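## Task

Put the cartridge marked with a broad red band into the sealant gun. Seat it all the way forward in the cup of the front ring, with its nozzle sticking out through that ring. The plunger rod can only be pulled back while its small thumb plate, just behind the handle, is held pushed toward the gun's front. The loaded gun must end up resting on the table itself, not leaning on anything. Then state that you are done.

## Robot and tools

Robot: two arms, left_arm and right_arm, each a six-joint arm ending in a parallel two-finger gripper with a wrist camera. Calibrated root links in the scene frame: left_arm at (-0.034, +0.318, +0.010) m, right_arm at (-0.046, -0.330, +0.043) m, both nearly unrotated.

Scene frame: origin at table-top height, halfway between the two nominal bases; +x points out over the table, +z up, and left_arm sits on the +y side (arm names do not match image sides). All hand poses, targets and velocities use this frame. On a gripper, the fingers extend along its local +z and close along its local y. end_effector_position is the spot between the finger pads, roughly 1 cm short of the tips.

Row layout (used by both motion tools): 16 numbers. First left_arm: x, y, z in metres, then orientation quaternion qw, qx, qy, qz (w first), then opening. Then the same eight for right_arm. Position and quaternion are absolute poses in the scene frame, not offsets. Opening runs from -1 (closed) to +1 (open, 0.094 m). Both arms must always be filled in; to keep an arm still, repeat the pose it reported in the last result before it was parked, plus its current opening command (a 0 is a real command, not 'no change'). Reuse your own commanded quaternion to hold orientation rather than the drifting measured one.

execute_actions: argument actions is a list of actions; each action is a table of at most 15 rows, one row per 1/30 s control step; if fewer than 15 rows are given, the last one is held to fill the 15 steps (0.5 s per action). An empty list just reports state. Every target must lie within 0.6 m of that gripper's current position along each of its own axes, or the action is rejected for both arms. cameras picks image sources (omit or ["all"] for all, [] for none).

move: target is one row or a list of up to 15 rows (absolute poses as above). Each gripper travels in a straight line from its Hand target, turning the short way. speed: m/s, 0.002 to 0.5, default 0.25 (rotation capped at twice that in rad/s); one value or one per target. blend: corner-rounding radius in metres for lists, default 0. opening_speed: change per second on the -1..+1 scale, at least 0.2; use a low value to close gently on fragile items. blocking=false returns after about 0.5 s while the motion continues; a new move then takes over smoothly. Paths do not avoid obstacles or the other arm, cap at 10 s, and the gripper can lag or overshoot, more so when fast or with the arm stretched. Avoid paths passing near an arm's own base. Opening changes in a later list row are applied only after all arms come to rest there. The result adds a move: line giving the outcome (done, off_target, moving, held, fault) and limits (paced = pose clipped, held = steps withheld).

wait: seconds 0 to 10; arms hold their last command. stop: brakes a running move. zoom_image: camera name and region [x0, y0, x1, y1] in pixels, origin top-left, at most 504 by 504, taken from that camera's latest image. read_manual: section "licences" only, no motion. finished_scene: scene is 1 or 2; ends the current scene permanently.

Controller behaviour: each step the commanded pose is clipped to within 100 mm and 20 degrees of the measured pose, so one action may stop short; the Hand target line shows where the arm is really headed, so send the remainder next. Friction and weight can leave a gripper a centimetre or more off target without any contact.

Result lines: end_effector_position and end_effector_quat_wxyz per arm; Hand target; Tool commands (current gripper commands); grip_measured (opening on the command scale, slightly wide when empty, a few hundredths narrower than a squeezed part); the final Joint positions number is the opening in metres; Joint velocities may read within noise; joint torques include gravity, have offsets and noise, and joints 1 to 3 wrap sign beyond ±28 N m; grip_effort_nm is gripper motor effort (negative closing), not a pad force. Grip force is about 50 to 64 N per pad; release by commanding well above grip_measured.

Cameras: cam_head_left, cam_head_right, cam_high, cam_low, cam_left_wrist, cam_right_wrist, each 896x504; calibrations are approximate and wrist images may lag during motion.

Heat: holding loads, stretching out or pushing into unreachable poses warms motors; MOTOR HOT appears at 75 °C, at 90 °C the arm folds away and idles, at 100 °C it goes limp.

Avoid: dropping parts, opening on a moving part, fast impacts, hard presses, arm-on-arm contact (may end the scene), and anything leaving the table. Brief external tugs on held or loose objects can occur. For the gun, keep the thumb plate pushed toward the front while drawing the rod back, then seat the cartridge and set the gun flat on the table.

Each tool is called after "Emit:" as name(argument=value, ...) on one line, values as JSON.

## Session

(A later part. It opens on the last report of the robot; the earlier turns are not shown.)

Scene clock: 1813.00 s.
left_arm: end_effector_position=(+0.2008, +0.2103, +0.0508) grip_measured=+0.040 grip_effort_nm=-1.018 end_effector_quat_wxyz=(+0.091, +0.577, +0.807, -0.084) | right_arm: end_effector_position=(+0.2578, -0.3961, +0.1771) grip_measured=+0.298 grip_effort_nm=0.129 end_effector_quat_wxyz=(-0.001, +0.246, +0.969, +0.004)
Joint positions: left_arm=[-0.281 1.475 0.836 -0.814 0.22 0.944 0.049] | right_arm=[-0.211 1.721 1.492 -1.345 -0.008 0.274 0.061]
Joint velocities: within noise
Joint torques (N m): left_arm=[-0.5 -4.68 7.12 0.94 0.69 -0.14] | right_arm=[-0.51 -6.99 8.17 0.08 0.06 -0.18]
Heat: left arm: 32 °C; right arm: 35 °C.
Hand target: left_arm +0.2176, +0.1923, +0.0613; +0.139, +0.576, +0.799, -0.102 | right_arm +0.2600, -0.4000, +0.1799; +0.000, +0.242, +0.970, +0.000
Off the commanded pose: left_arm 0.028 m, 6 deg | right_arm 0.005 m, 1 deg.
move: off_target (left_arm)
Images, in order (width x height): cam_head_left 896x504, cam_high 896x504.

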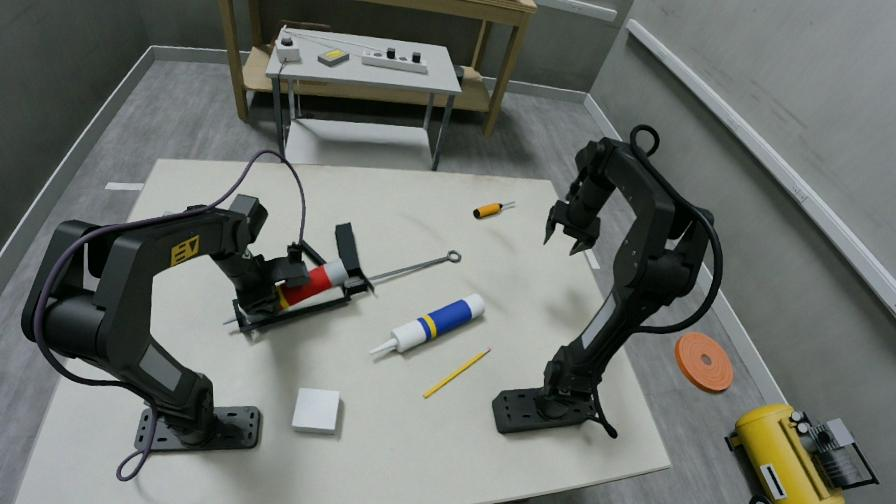

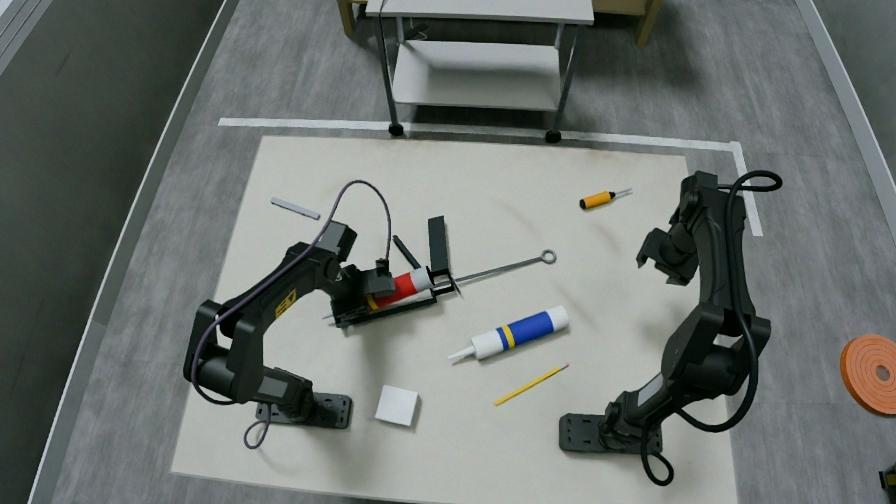

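Emit:
move(target=[0.2090,0.2190,0.0600,0.1409,0.5753,0.7993,-0.1015,-0.12,0.26,-0.40,0.18,0,0.2419,0.9703,0,0.3], speed=0.05, cameras=["cam_high","cam_head_left","cam_low"])

Emit:
zoom_image(camera="cam_high", region=[310, 240, 410, 340])

Emit:
zoom_image(camera="cam_head_left", region=[210, 240, 310, 340])

Emit:
zoom_image(camera="cam_low", region=[360, 150, 560, 300])

Scene clock: 1843.70 s.
left_arm: end_effector_position=(+0.1995, +0.2289, +0.0451) grip_measured=+0.040 grip_effort_nm=-1.018 end_effector_quat_wxyz=(+0.094, +0.576, +0.807, -0.091) | right_arm: end_effector_position=(+0.2578, -0.3961, +0.1771) grip_measured=+0.298 grip_effort_nm=0.129 end_effector_quat_wxyz=(-0.001, +0.246, +0.969, +0.004)
Joint positions: left_arm=[-0.194 1.469 0.804 -0.808 0.244 1.032 0.049] | right_arm=[-0.211 1.721 1.492 -1.345 -0.008 0.274 0.061]
Joint velocities: within noise
Joint torques (N m): left_arm=[0.87 -7.8 5.79 0.55 0.69 0.15] | right_arm=[-0.51 -6.98 8.16 0.07 0.06 -0.18]
Heat: left arm: 31 °C; right arm: 35 °C.
Hand target: left_arm +0.2088, +0.2195, +0.0600; +0.140, +0.579, +0.797, -0.101 | right_arm +0.2600, -0.4000, +0.1799; +0.000, +0.242, +0.970, +0.000
Off the commanded pose: left_arm 0.020 m, 6 deg | right_arm 0.005 m, 1 deg.
move: off_target (left_arm)
Images, in order (width x height): cam_head_left 896x504, cam_high 896x504, cam_low 896x504.

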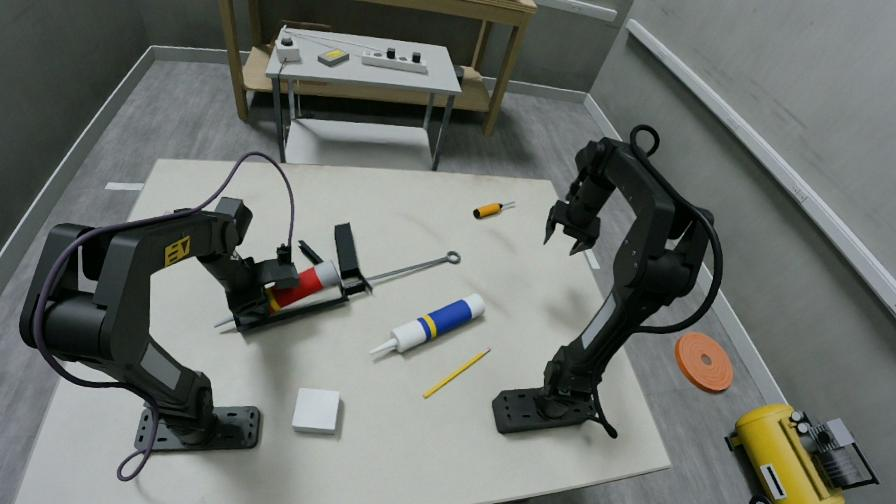

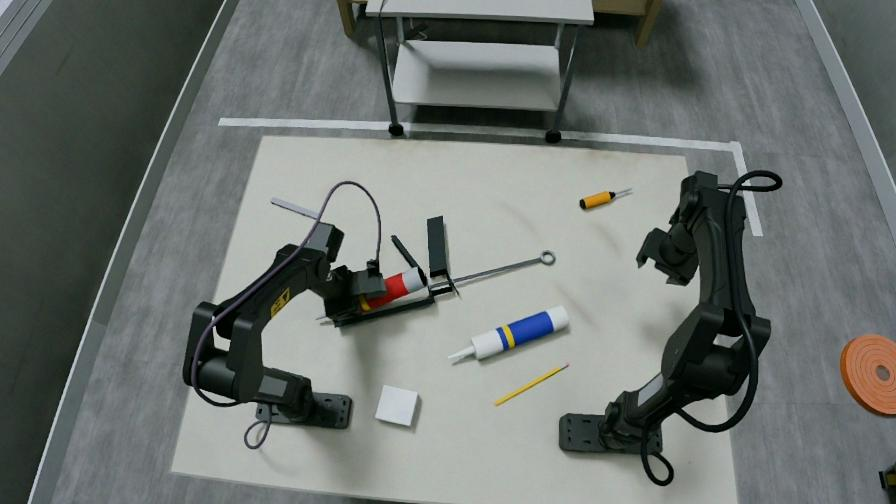

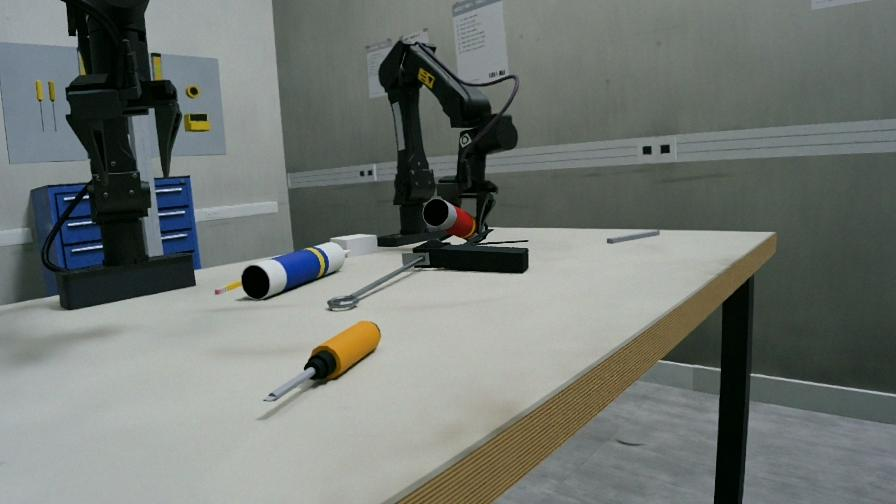

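Scaled by 5.040 from the camera's 896x504 image, which has a finer 1280x720 frame.

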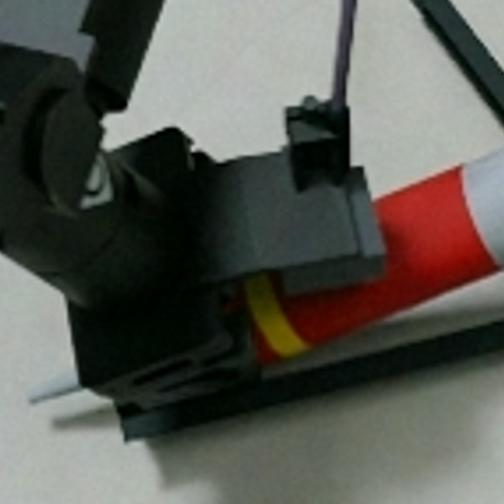

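Scaled by 5.040 from the camera's 896x504 image, which has a finer 1280x720 frame.

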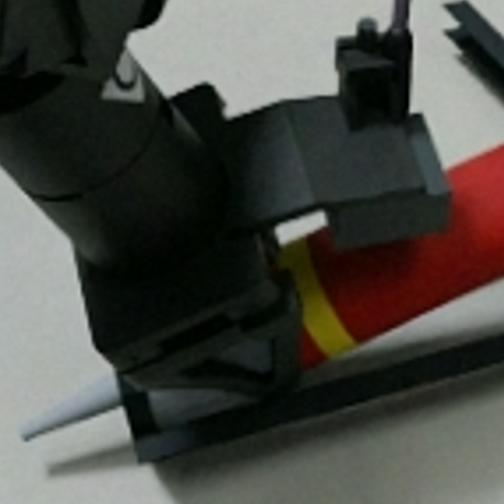

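Scaled by 2.520 from the camera's 896x504 image, which has a finer 1280x720 frame.

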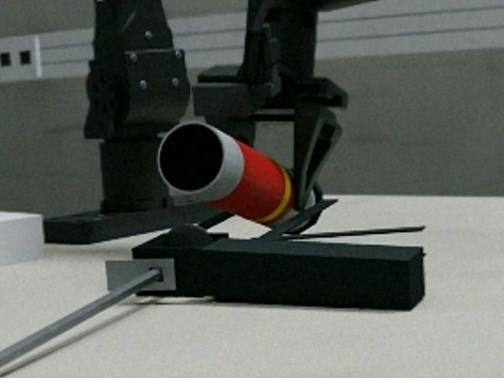

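Emit:
zoom_image(camera="cam_head_left", region=[210, 290, 270, 340])

Emit:
zoom_image(camera="cam_high", region=[310, 285, 370, 335])

Emit:
zoom_image(camera="cam_low", region=[450, 200, 510, 250])

Emit:
execute_actions(actions=[])

Emit:
zoom_image(camera="cam_head_right", region=[220, 270, 320, 340])

Scaled by 8.400 from the camera's 896x504 image, which has a finer 1280x720 frame.

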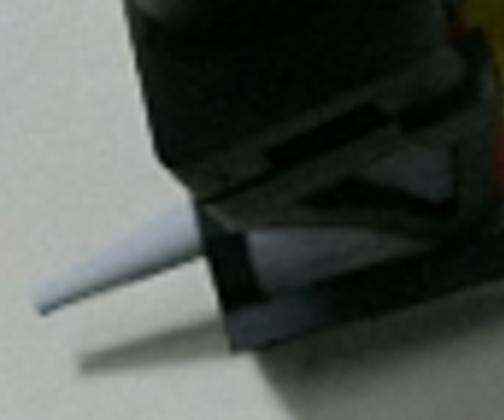

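Scaled by 8.400 from the camera's 896x504 image, which has a finer 1280x720 frame.

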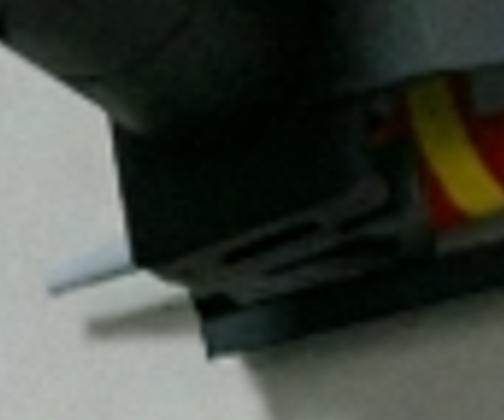

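Scaled by 8.400 from the camera's 896x504 image, which has a finer 1280x720 frame.

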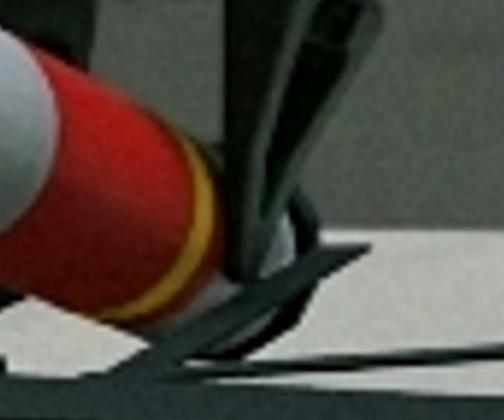

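Scene clock: 1889.73 s.
left_arm: end_effector_position=(+0.1995, +0.2289, +0.0451) grip_measured=+0.040 grip_effort_nm=-1.023 end_effector_quat_wxyz=(+0.094, +0.577, +0.807, -0.091) | right_arm: end_effector_position=(+0.2578, -0.3961, +0.1771) grip_measured=+0.298 grip_effort_nm=0.129 end_effector_quat_wxyz=(-0.001, +0.246, +0.969, +0.004)
Joint positions: left_arm=[-0.194 1.469 0.804 -0.808 0.244 1.033 0.049] | right_arm=[-0.211 1.721 1.492 -1.345 -0.008 0.274 0.061]
Joint velocities: within noise
Joint torques (N m): left_arm=[0.76 -7.71 5.71 0.57 0.68 0.14] | right_arm=[-0.51 -6.99 8.17 0.08 0.06 -0.18]
Heat: left arm: 31 °C; right arm: 35 °C.
Hand target: left_arm +0.2088, +0.2195, +0.0600; +0.140, +0.580, +0.796, -0.100 | right_arm +0.2600, -0.4000, +0.1799; +0.000, +0.242, +0.970, +0.000
Tool commands: left_gripper/opening=-0.12 right_gripper/opening=+0.3
Off the commanded pose: left_arm 0.020 m, 6 deg | right_arm 0.005 m, 1 deg.
camera_calibration:
cam_left_wrist: T_world_to_cam=[[-0.94362, -0.329223, 0.0345639, 0.260824], [-0.313538, 0.922361, 0.22571, -0.123718], [-0.106189, 0.202147, -0.973581, 0.107419], [0, 0, 0, 1]] pos_world=[0.218735, 0.178268, 0.12349]
cam_right_wrist: T_world_to_cam=[[-0.489493, -0.872001, 0.00343897, -0.21948], [-0.794679, 0.447705, 0.409934, 0.349717], [-0.359002, 0.197927, -0.912109, 0.415124], [0, 0, 0, 1]] pos_world=[0.319509, -0.43012, 0.236033]

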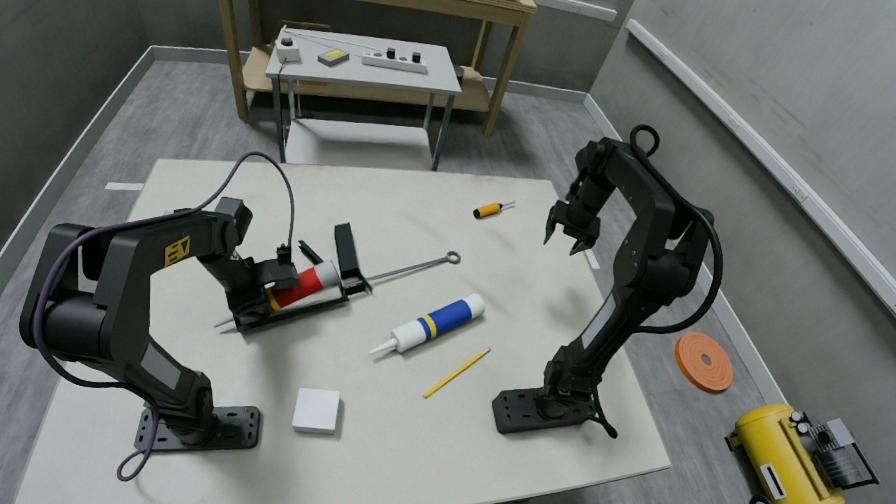

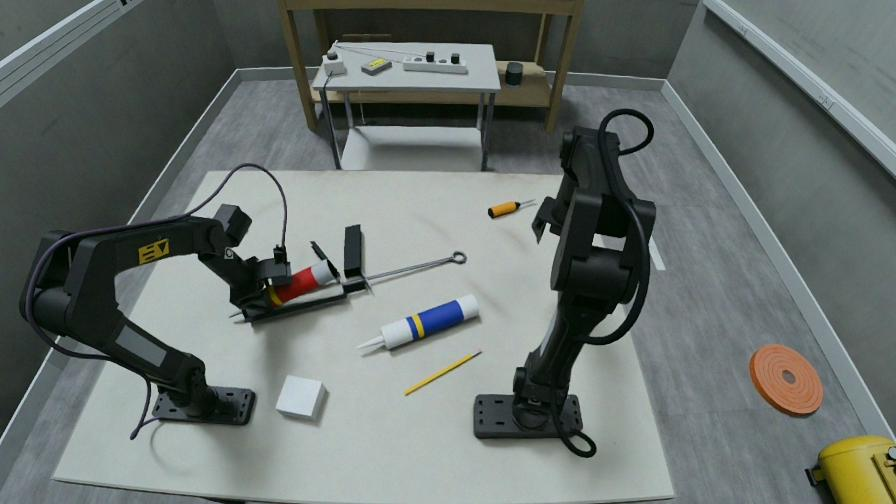

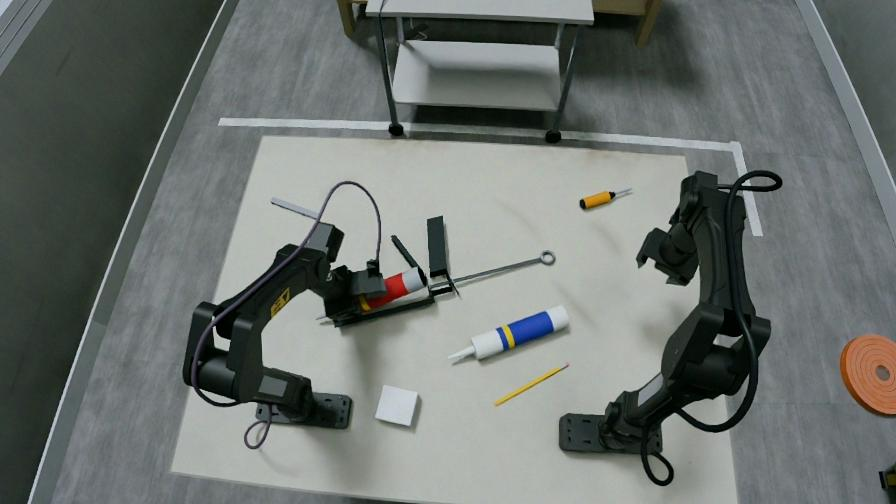

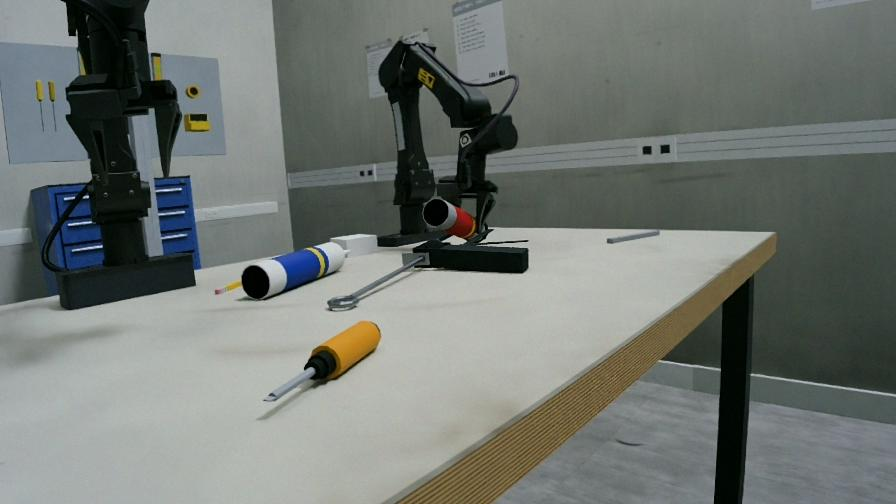

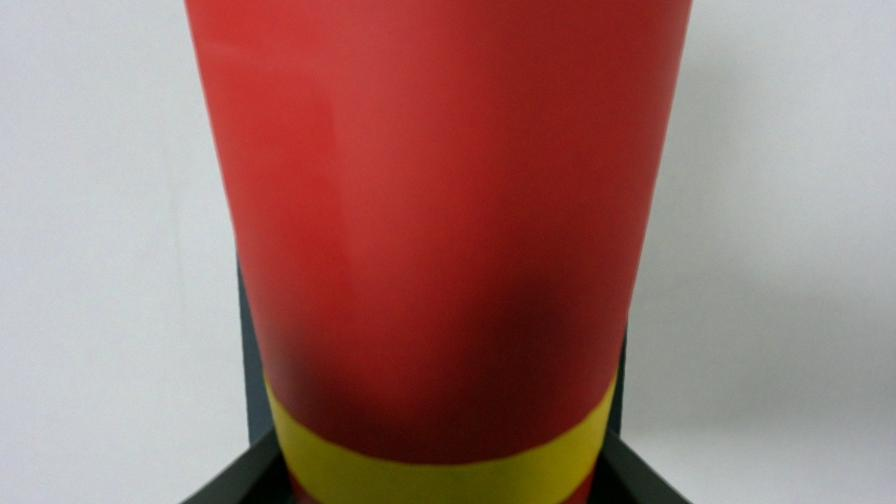

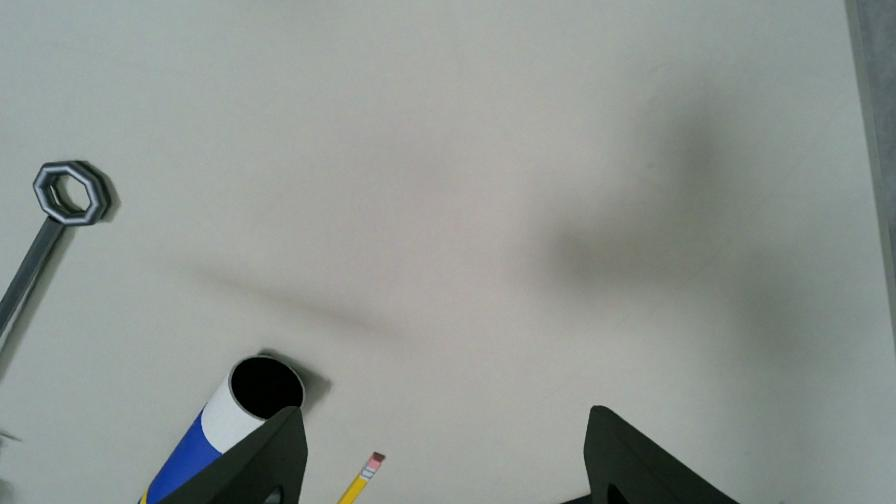

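Scaled by 5.040 from the camera's 896x504 image, which has a finer 1280x720 frame.

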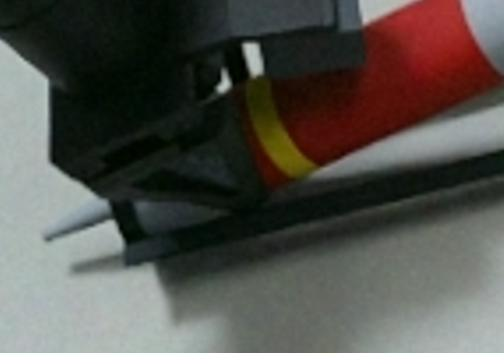

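Emit:
move(target=[0.2219,0.2029,0.0545,0.1269,0.5770,0.8016,-0.0914,-0.12,0.26,-0.40,0.18,0,0.2419,0.9703,0,0.3], speed=0.06, cameras=["cam_high","cam_head_left","cam_left_wrist"])

Emit:
zoom_image(camera="cam_high", region=[310, 240, 410, 340])

Emit:
zoom_image(camera="cam_head_left", region=[210, 240, 310, 340])

Scene clock: 2072.60 s.
left_arm: end_effector_position=(+0.1953, +0.2179, +0.0409) grip_measured=+0.040 grip_effort_nm=-1.018 end_effector_quat_wxyz=(+0.078, +0.573, +0.810, -0.093) | right_arm: end_effector_position=(+0.2578, -0.3961, +0.1771) grip_measured=+0.298 grip_effort_nm=0.129 end_effector_quat_wxyz=(-0.001, +0.246, +0.969, +0.004)
Joint positions: left_arm=[-0.25 1.494 0.812 -0.808 0.23 0.969 0.049] | right_arm=[-0.211 1.721 1.492 -1.345 -0.008 0.274 0.061]
Joint velocities: within noise
Joint torques (N m): left_arm=[-0.47 -4.63 9.36 0.74 0.39 -0.14] | right_arm=[-0.51 -6.99 8.17 0.08 0.06 -0.17]
Heat: left arm: 31 °C; right arm: 33 °C.
Hand target: left_arm +0.2203, +0.2044, +0.0560; +0.126, +0.573, +0.804, -0.092 | right_arm +0.2600, -0.4000, +0.1799; +0.000, +0.242, +0.970, +0.000
Off the commanded pose: left_arm 0.033 m, 6 deg | right_arm 0.005 m, 1 deg.
move: off_target (left_arm)
camera_calibration:
cam_left_wrist: T_world_to_cam=[[-0.939989, -0.336371, 0.0572386, 0.253285], [-0.312867, 0.91664, 0.248768, -0.113819], [-0.136145, 0.215931, -0.96687, 0.107642], [0, 0, 0, 1]] pos_world=[0.21713, 0.166286, 0.117893]
Images, in order (width x height): cam_head_left 896x504, cam_high 896x504, cam_left_wrist 896x504.

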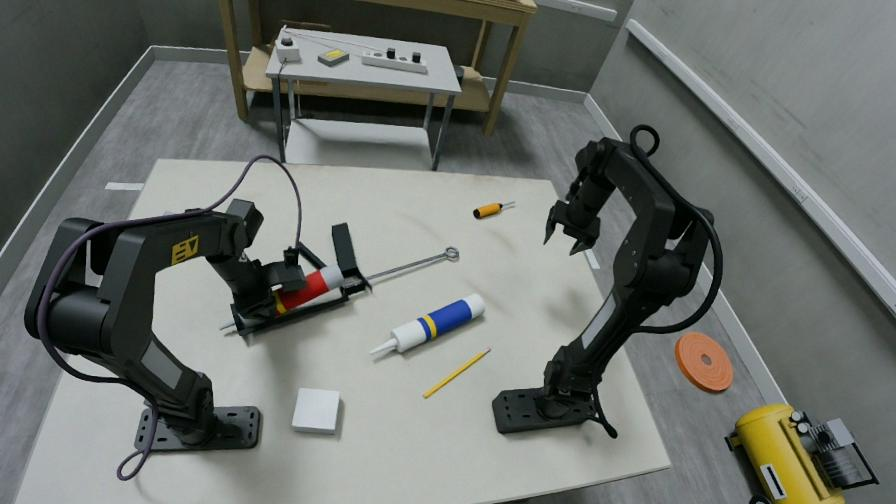

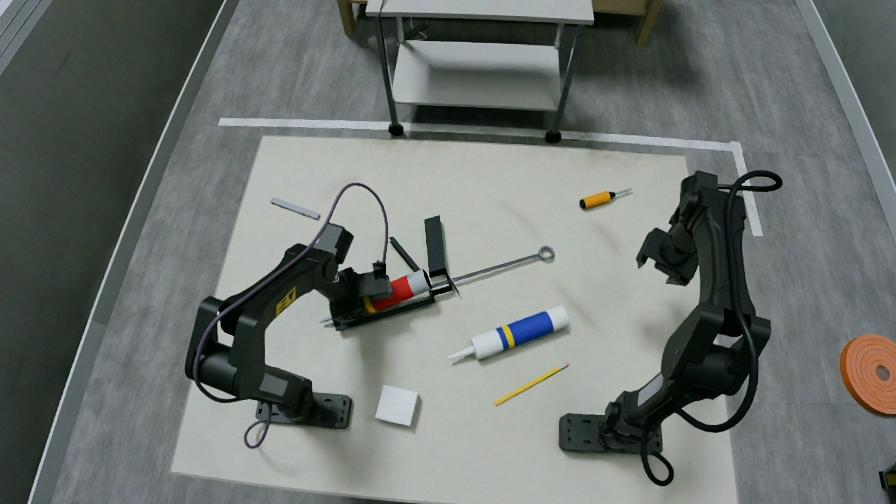

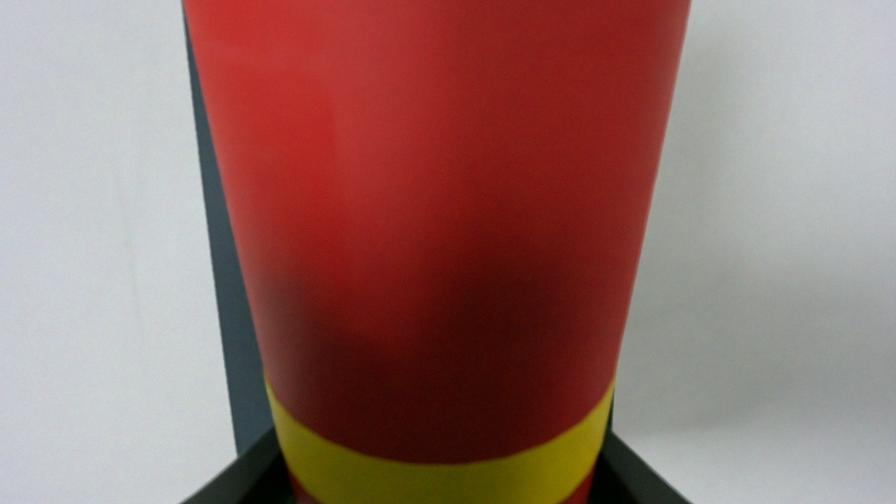

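Scaled by 5.040 from the camera's 896x504 image, which has a finer 1280x720 frame.

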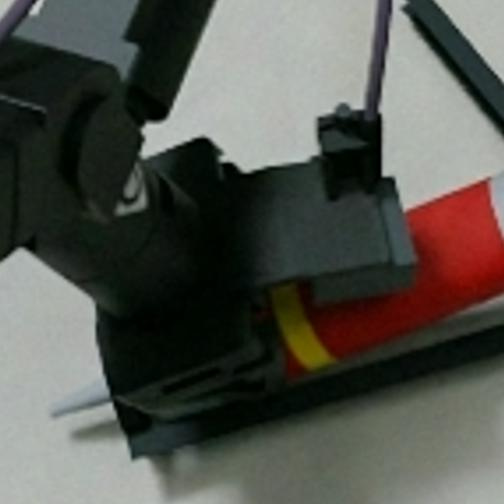

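Scaled by 5.040 from the camera's 896x504 image, which has a finer 1280x720 frame.

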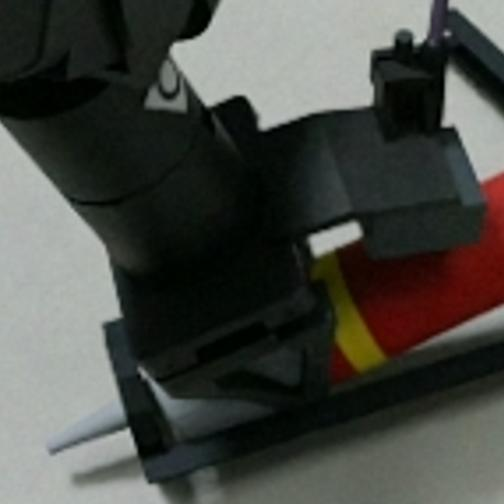

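Emit:
move(target=[0.2219,0.1979,0.0750,0.1269,0.5770,0.8016,-0.0914,-0.12,0.26,-0.40,0.18,0,0.2419,0.9703,0,0.3], speed=0.06, cameras=["cam_high","cam_head_left","cam_left_wrist","cam_low"])

Emit:
zoom_image(camera="cam_high", region=[310, 240, 410, 340])

Emit:
zoom_image(camera="cam_head_left", region=[210, 240, 310, 340])

Emit:
zoom_image(camera="cam_low", region=[400, 170, 520, 270])

Scene clock: 2092.43 s.
left_arm: end_effector_position=(+0.2087, +0.2081, +0.0557) grip_measured=+0.040 grip_effort_nm=-1.023 end_effector_quat_wxyz=(+0.096, +0.579, +0.805, -0.087) | right_arm: end_effector_position=(+0.2578, -0.3961, +0.1771) grip_measured=+0.298 grip_effort_nm=0.129 end_effector_quat_wxyz=(-0.001, +0.246, +0.969, +0.004)
Joint positions: left_arm=[-0.275 1.494 0.872 -0.825 0.229 0.957 0.049] | right_arm=[-0.211 1.721 1.492 -1.345 -0.008 0.274 0.061]
Joint velocities: within noise
Joint torques (N m): left_arm=[-0.44 -5.82 9.66 0.26 0.4 -0.11] | right_arm=[-0.53 -6.98 8.17 0.07 0.06 -0.17]
Heat: left arm: 31 °C; right arm: 33 °C.
Hand target: left_arm +0.2215, +0.1976, +0.0745; +0.127, +0.578, +0.801, -0.092 | right_arm +0.2600, -0.4000, +0.1799; +0.000, +0.242, +0.970, +0.000
Off the commanded pose: left_arm 0.025 m, 4 deg | right_arm 0.005 m, 1 deg.
move: off_target (left_arm)
camera_calibration:
cam_left_wrist: T_world_to_cam=[[-0.945694, -0.324172, 0.0239916, 0.26221], [-0.310617, 0.922968, 0.227258, -0.104879], [-0.0958143, 0.207464, -0.973539, 0.119646], [0, 0, 0, 1]] pos_world=[0.226857, 0.156979, 0.134024]
Images, in order (width x height): cam_head_left 896x504, cam_high 896x504, cam_low 896x504, cam_left_wrist 896x504.

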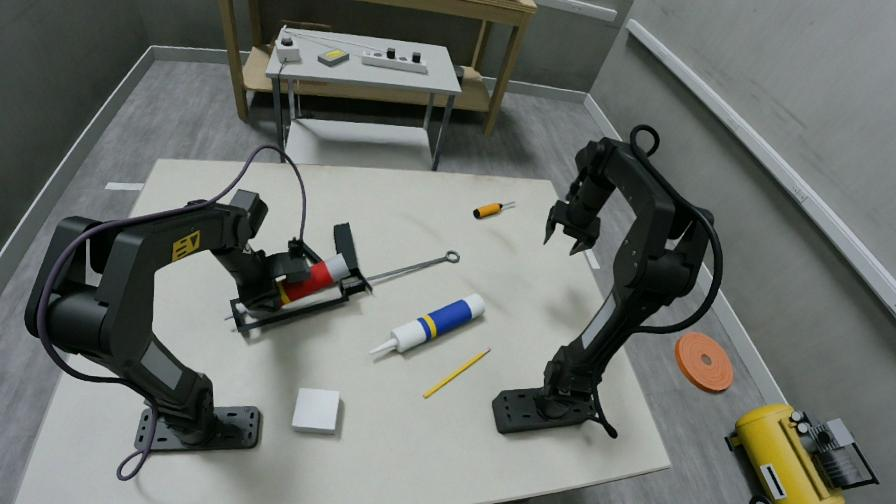

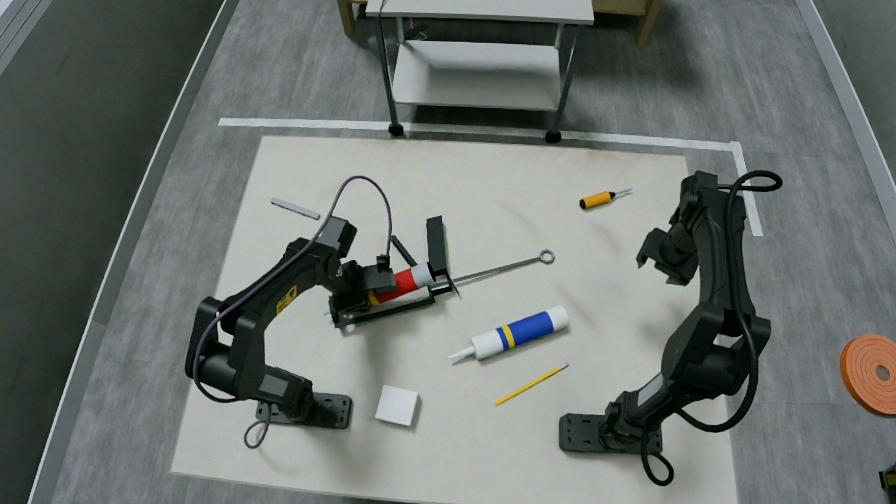

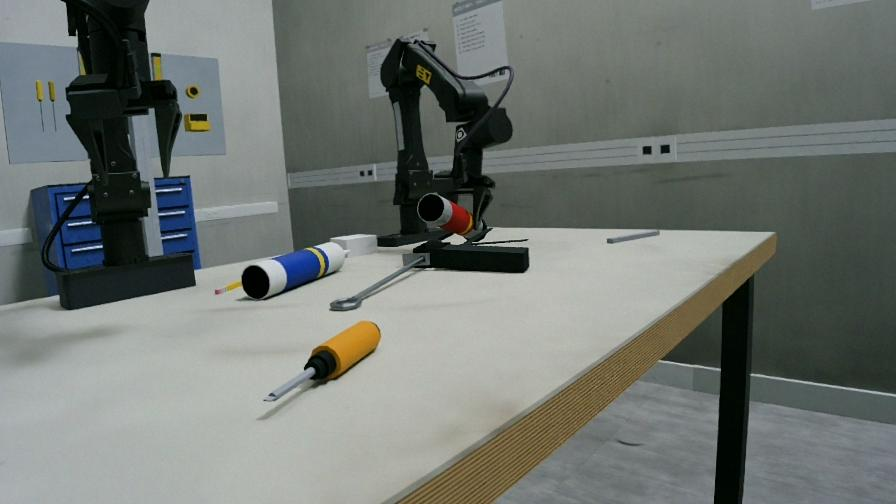

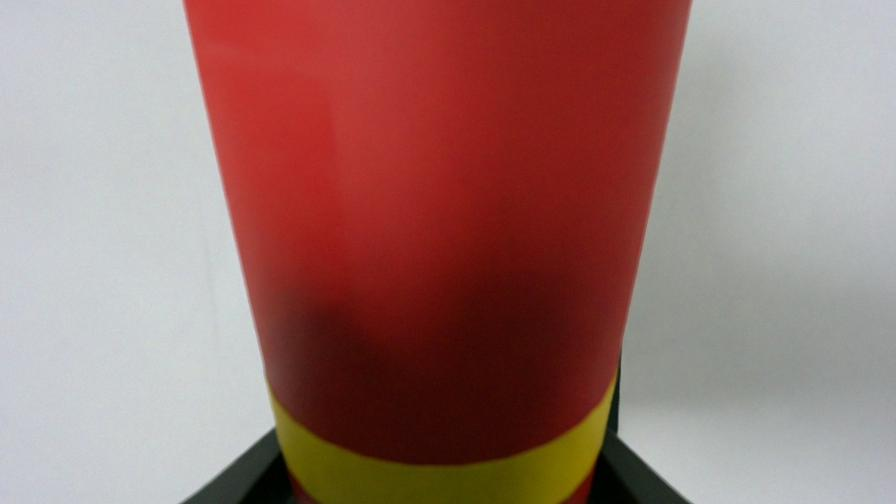

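Scaled by 5.040 from the camera's 896x504 image, which has a finer 1280x720 frame.

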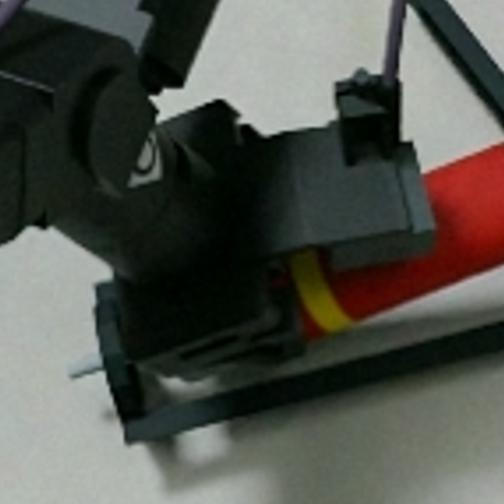

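Scaled by 5.040 from the camera's 896x504 image, which has a finer 1280x720 frame.

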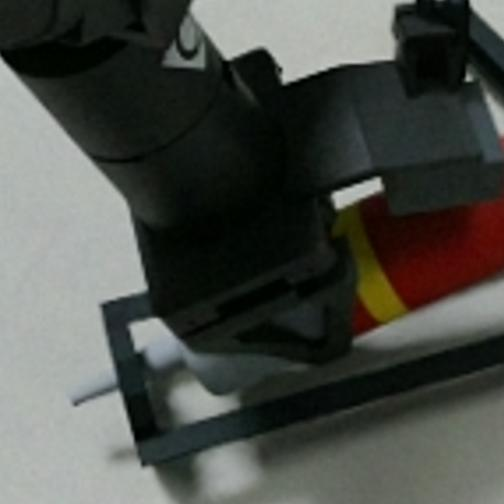

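Scaled by 4.200 from the camera's 896x504 image, which has a finer 1280x720 frame.

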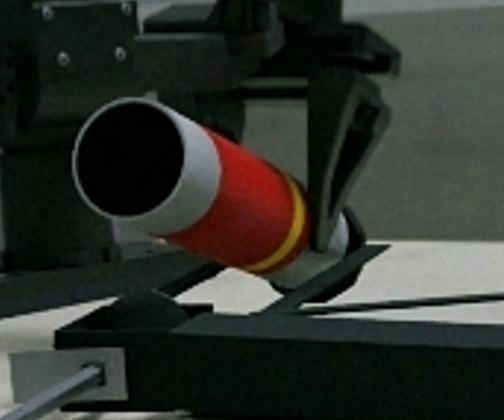

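Emit:
move(target=[0.2215,0.1985,0.0660,0.1269,0.5770,0.8016,-0.0914,-0.12,0.26,-0.40,0.18,0,0.2419,0.9703,0,0.3], speed=0.05, cameras=["cam_high","cam_low"])

Emit:
zoom_image(camera="cam_low", region=[400, 170, 520, 270])

Scene clock: 2182.80 s.
left_arm: end_effector_position=(+0.2087, +0.2081, +0.0557) grip_measured=+0.040 grip_effort_nm=-1.013 end_effector_quat_wxyz=(+0.096, +0.579, +0.805, -0.087) | right_arm: end_effector_position=(+0.2578, -0.3961, +0.1771) grip_measured=+0.298 grip_effort_nm=0.129 end_effector_quat_wxyz=(-0.001, +0.246, +0.969, +0.004)
Joint positions: left_arm=[-0.275 1.494 0.872 -0.825 0.229 0.957 0.049] | right_arm=[-0.211 1.721 1.492 -1.345 -0.008 0.274 0.061]
Joint velocities: within noise
Joint torques (N m): left_arm=[-0.13 -5.22 7.64 0.58 0.39 -0.11] | right_arm=[-0.51 -6.99 8.16 0.08 0.06 -0.18]
Heat: left arm: 31 °C; right arm: 33 °C.
Hand target: left_arm +0.2211, +0.1988, +0.0663; +0.127, +0.577, +0.801, -0.092 | right_arm +0.2600, -0.4000, +0.1799; +0.000, +0.242, +0.970, +0.000
Off the commanded pose: left_arm 0.019 m, 4 deg | right_arm 0.005 m, 1 deg.
move: off_target (left_arm)
Images, in order (width x height): cam_high 896x504, cam_low 896x504.

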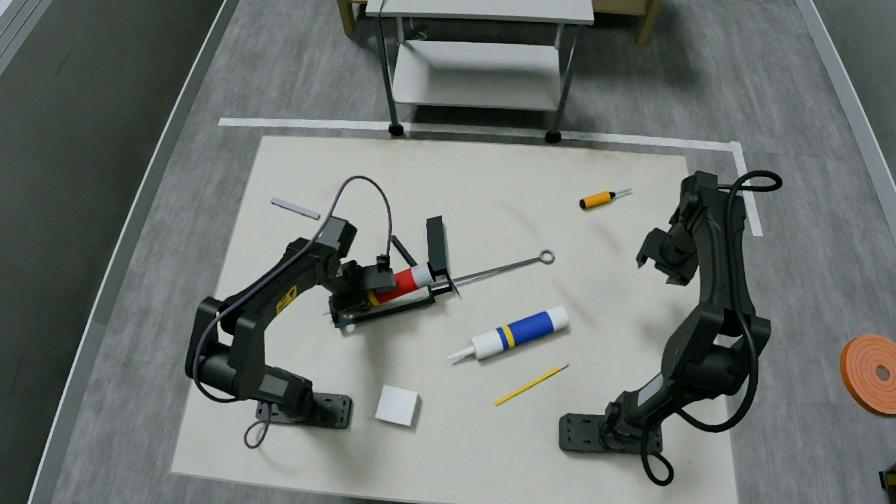

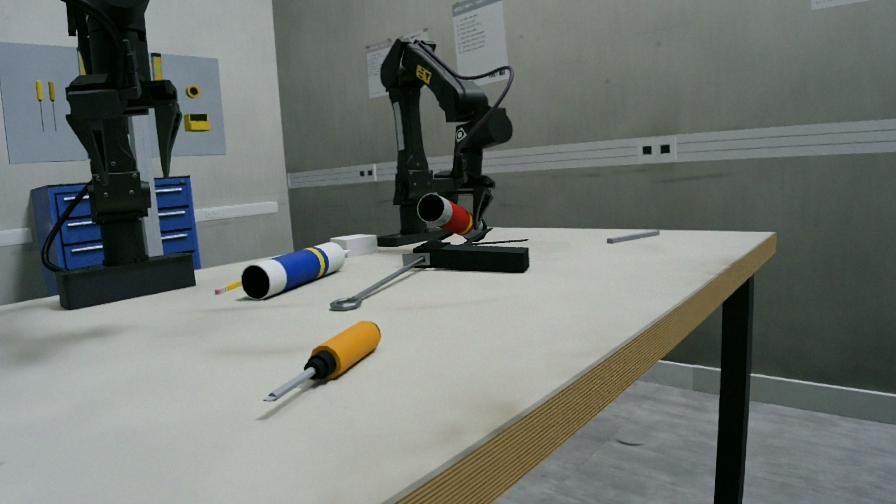

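Scaled by 4.200 from the camera's 896x504 image, which has a finer 1280x720 frame.

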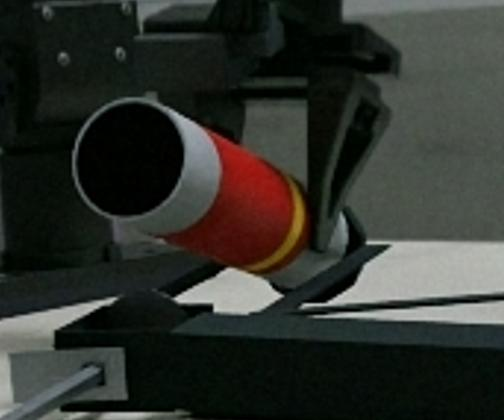

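Emit:
move(target=[0.2215,0.1985,0.0585,0.1200,0.5770,0.8016,-0.0864,-0.12,0.26,-0.40,0.18,0,0.2419,0.9703,0,0.3], speed=0.05, cameras=["cam_high","cam_low"])

Emit:
zoom_image(camera="cam_low", region=[400, 170, 520, 270])

Scene clock: 2193.70 s.
left_arm: end_effector_position=(+0.2084, +0.2103, +0.0523) grip_measured=+0.040 grip_effort_nm=-1.013 end_effector_quat_wxyz=(+0.088, +0.577, +0.808, -0.084) | right_arm: end_effector_position=(+0.2578, -0.3961, +0.1771) grip_measured=+0.298 grip_effort_nm=0.125 end_effector_quat_wxyz=(-0.001, +0.246, +0.969, +0.004)
Joint positions: left_arm=[-0.275 1.506 0.872 -0.825 0.217 0.951 0.049] | right_arm=[-0.211 1.721 1.492 -1.345 -0.008 0.274 0.061]
Joint velocities: within noise
Joint torques (N m): left_arm=[-0.65 -4.85 6.61 0.75 0.4 -0.14] | right_arm=[-0.51 -6.98 8.14 0.08 0.06 -0.17]
Heat: left arm: 31 °C; right arm: 33 °C.
Hand target: left_arm +0.2213, +0.1998, +0.0589; +0.120, +0.576, +0.804, -0.087 | right_arm +0.2600, -0.4000, +0.1799; +0.000, +0.242, +0.970, +0.000
Off the commanded pose: left_arm 0.019 m, 4 deg | right_arm 0.005 m, 1 deg.
move: off_target (left_arm)
Images, in order (width x height): cam_high 896x504, cam_low 896x504.

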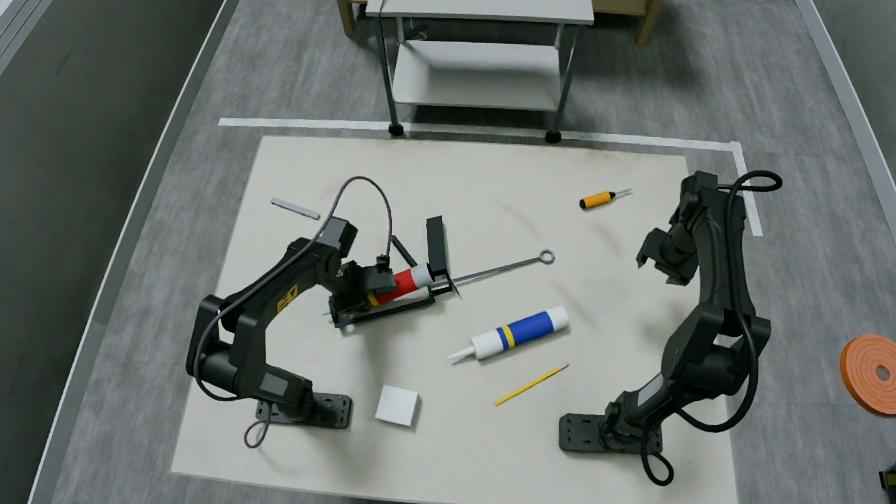

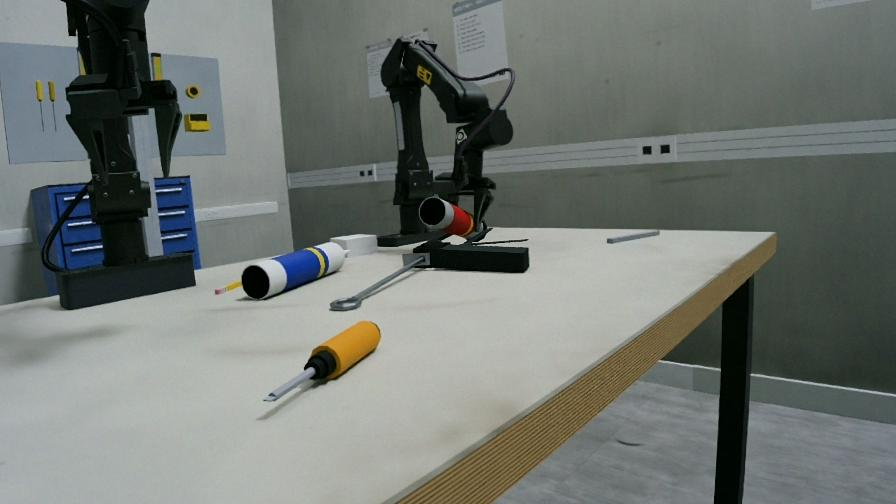

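Scaled by 4.200 from the camera's 896x504 image, which has a finer 1280x720 frame.

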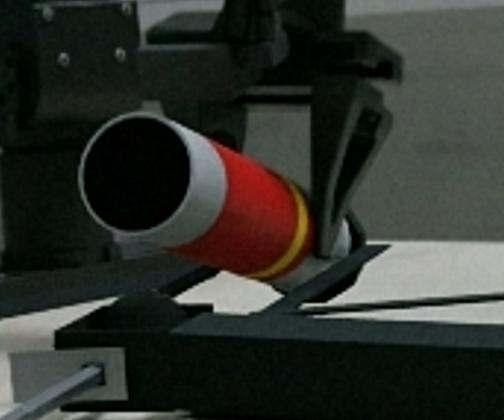

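Emit:
move(target=[0.2180,0.2045,0.0620,0.0777,0.5815,0.8079,-0.0560,-0.12,0.26,-0.40,0.18,0,0.2419,0.9703,0,0.3], speed=0.05, cameras=["cam_high","cam_low"])

Emit:
zoom_image(camera="cam_low", region=[400, 170, 520, 270])

Emit:
zoom_image(camera="cam_high", region=[310, 240, 410, 340])

Scene clock: 2272.30 s.
left_arm: end_effector_position=(+0.2053, +0.2137, +0.0488) grip_measured=+0.040 grip_effort_nm=-1.013 end_effector_quat_wxyz=(+0.056, +0.586, +0.807, -0.051) | right_arm: end_effector_position=(+0.2578, -0.3961, +0.1771) grip_measured=+0.298 grip_effort_nm=0.129 end_effector_quat_wxyz=(-0.001, +0.246, +0.969, +0.004)
Joint positions: left_arm=[-0.324 1.527 0.891 -0.857 0.131 0.925 0.049] | right_arm=[-0.211 1.721 1.492 -1.345 -0.008 0.274 0.061]
Joint velocities: within noise
Joint torques (N m): left_arm=[-0.64 -4.75 9.65 0.18 0.3 -0.12] | right_arm=[-0.51 -6.99 8.17 0.07 0.06 -0.17]
Heat: left arm: 30 °C; right arm: 33 °C.
Hand target: left_arm +0.2172, +0.2039, +0.0620; +0.078, +0.584, +0.806, -0.055 | right_arm +0.2600, -0.4000, +0.1799; +0.000, +0.242, +0.970, +0.000
Off the commanded pose: left_arm 0.020 m, 3 deg | right_arm 0.005 m, 1 deg.
move: off_target (left_arm)
Images, in order (width x height): cam_high 896x504, cam_low 896x504.

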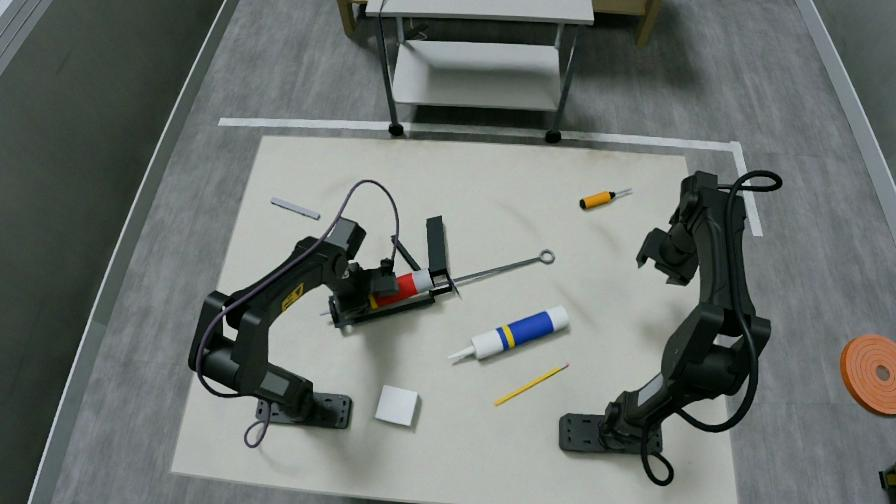

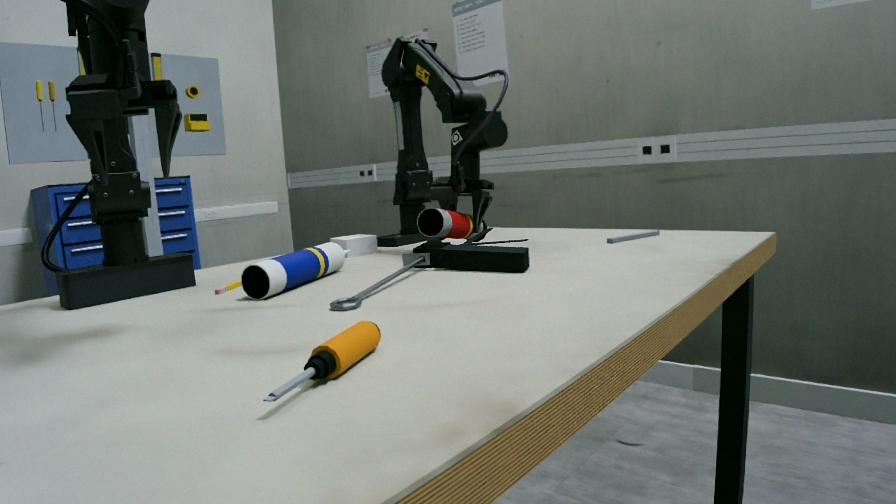

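Scaled by 4.200 from the camera's 896x504 image, which has a finer 1280x720 frame.

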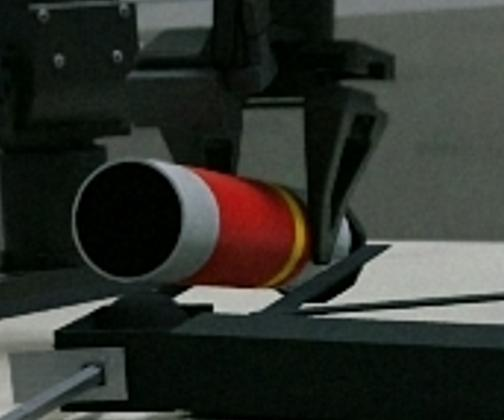

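Scaled by 5.040 from the camera's 896x504 image, which has a finer 1280x720 frame.

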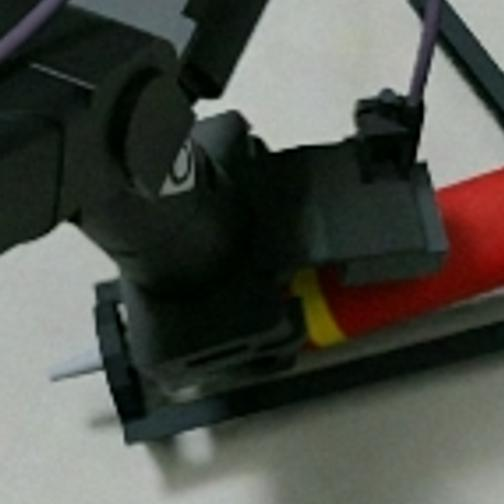

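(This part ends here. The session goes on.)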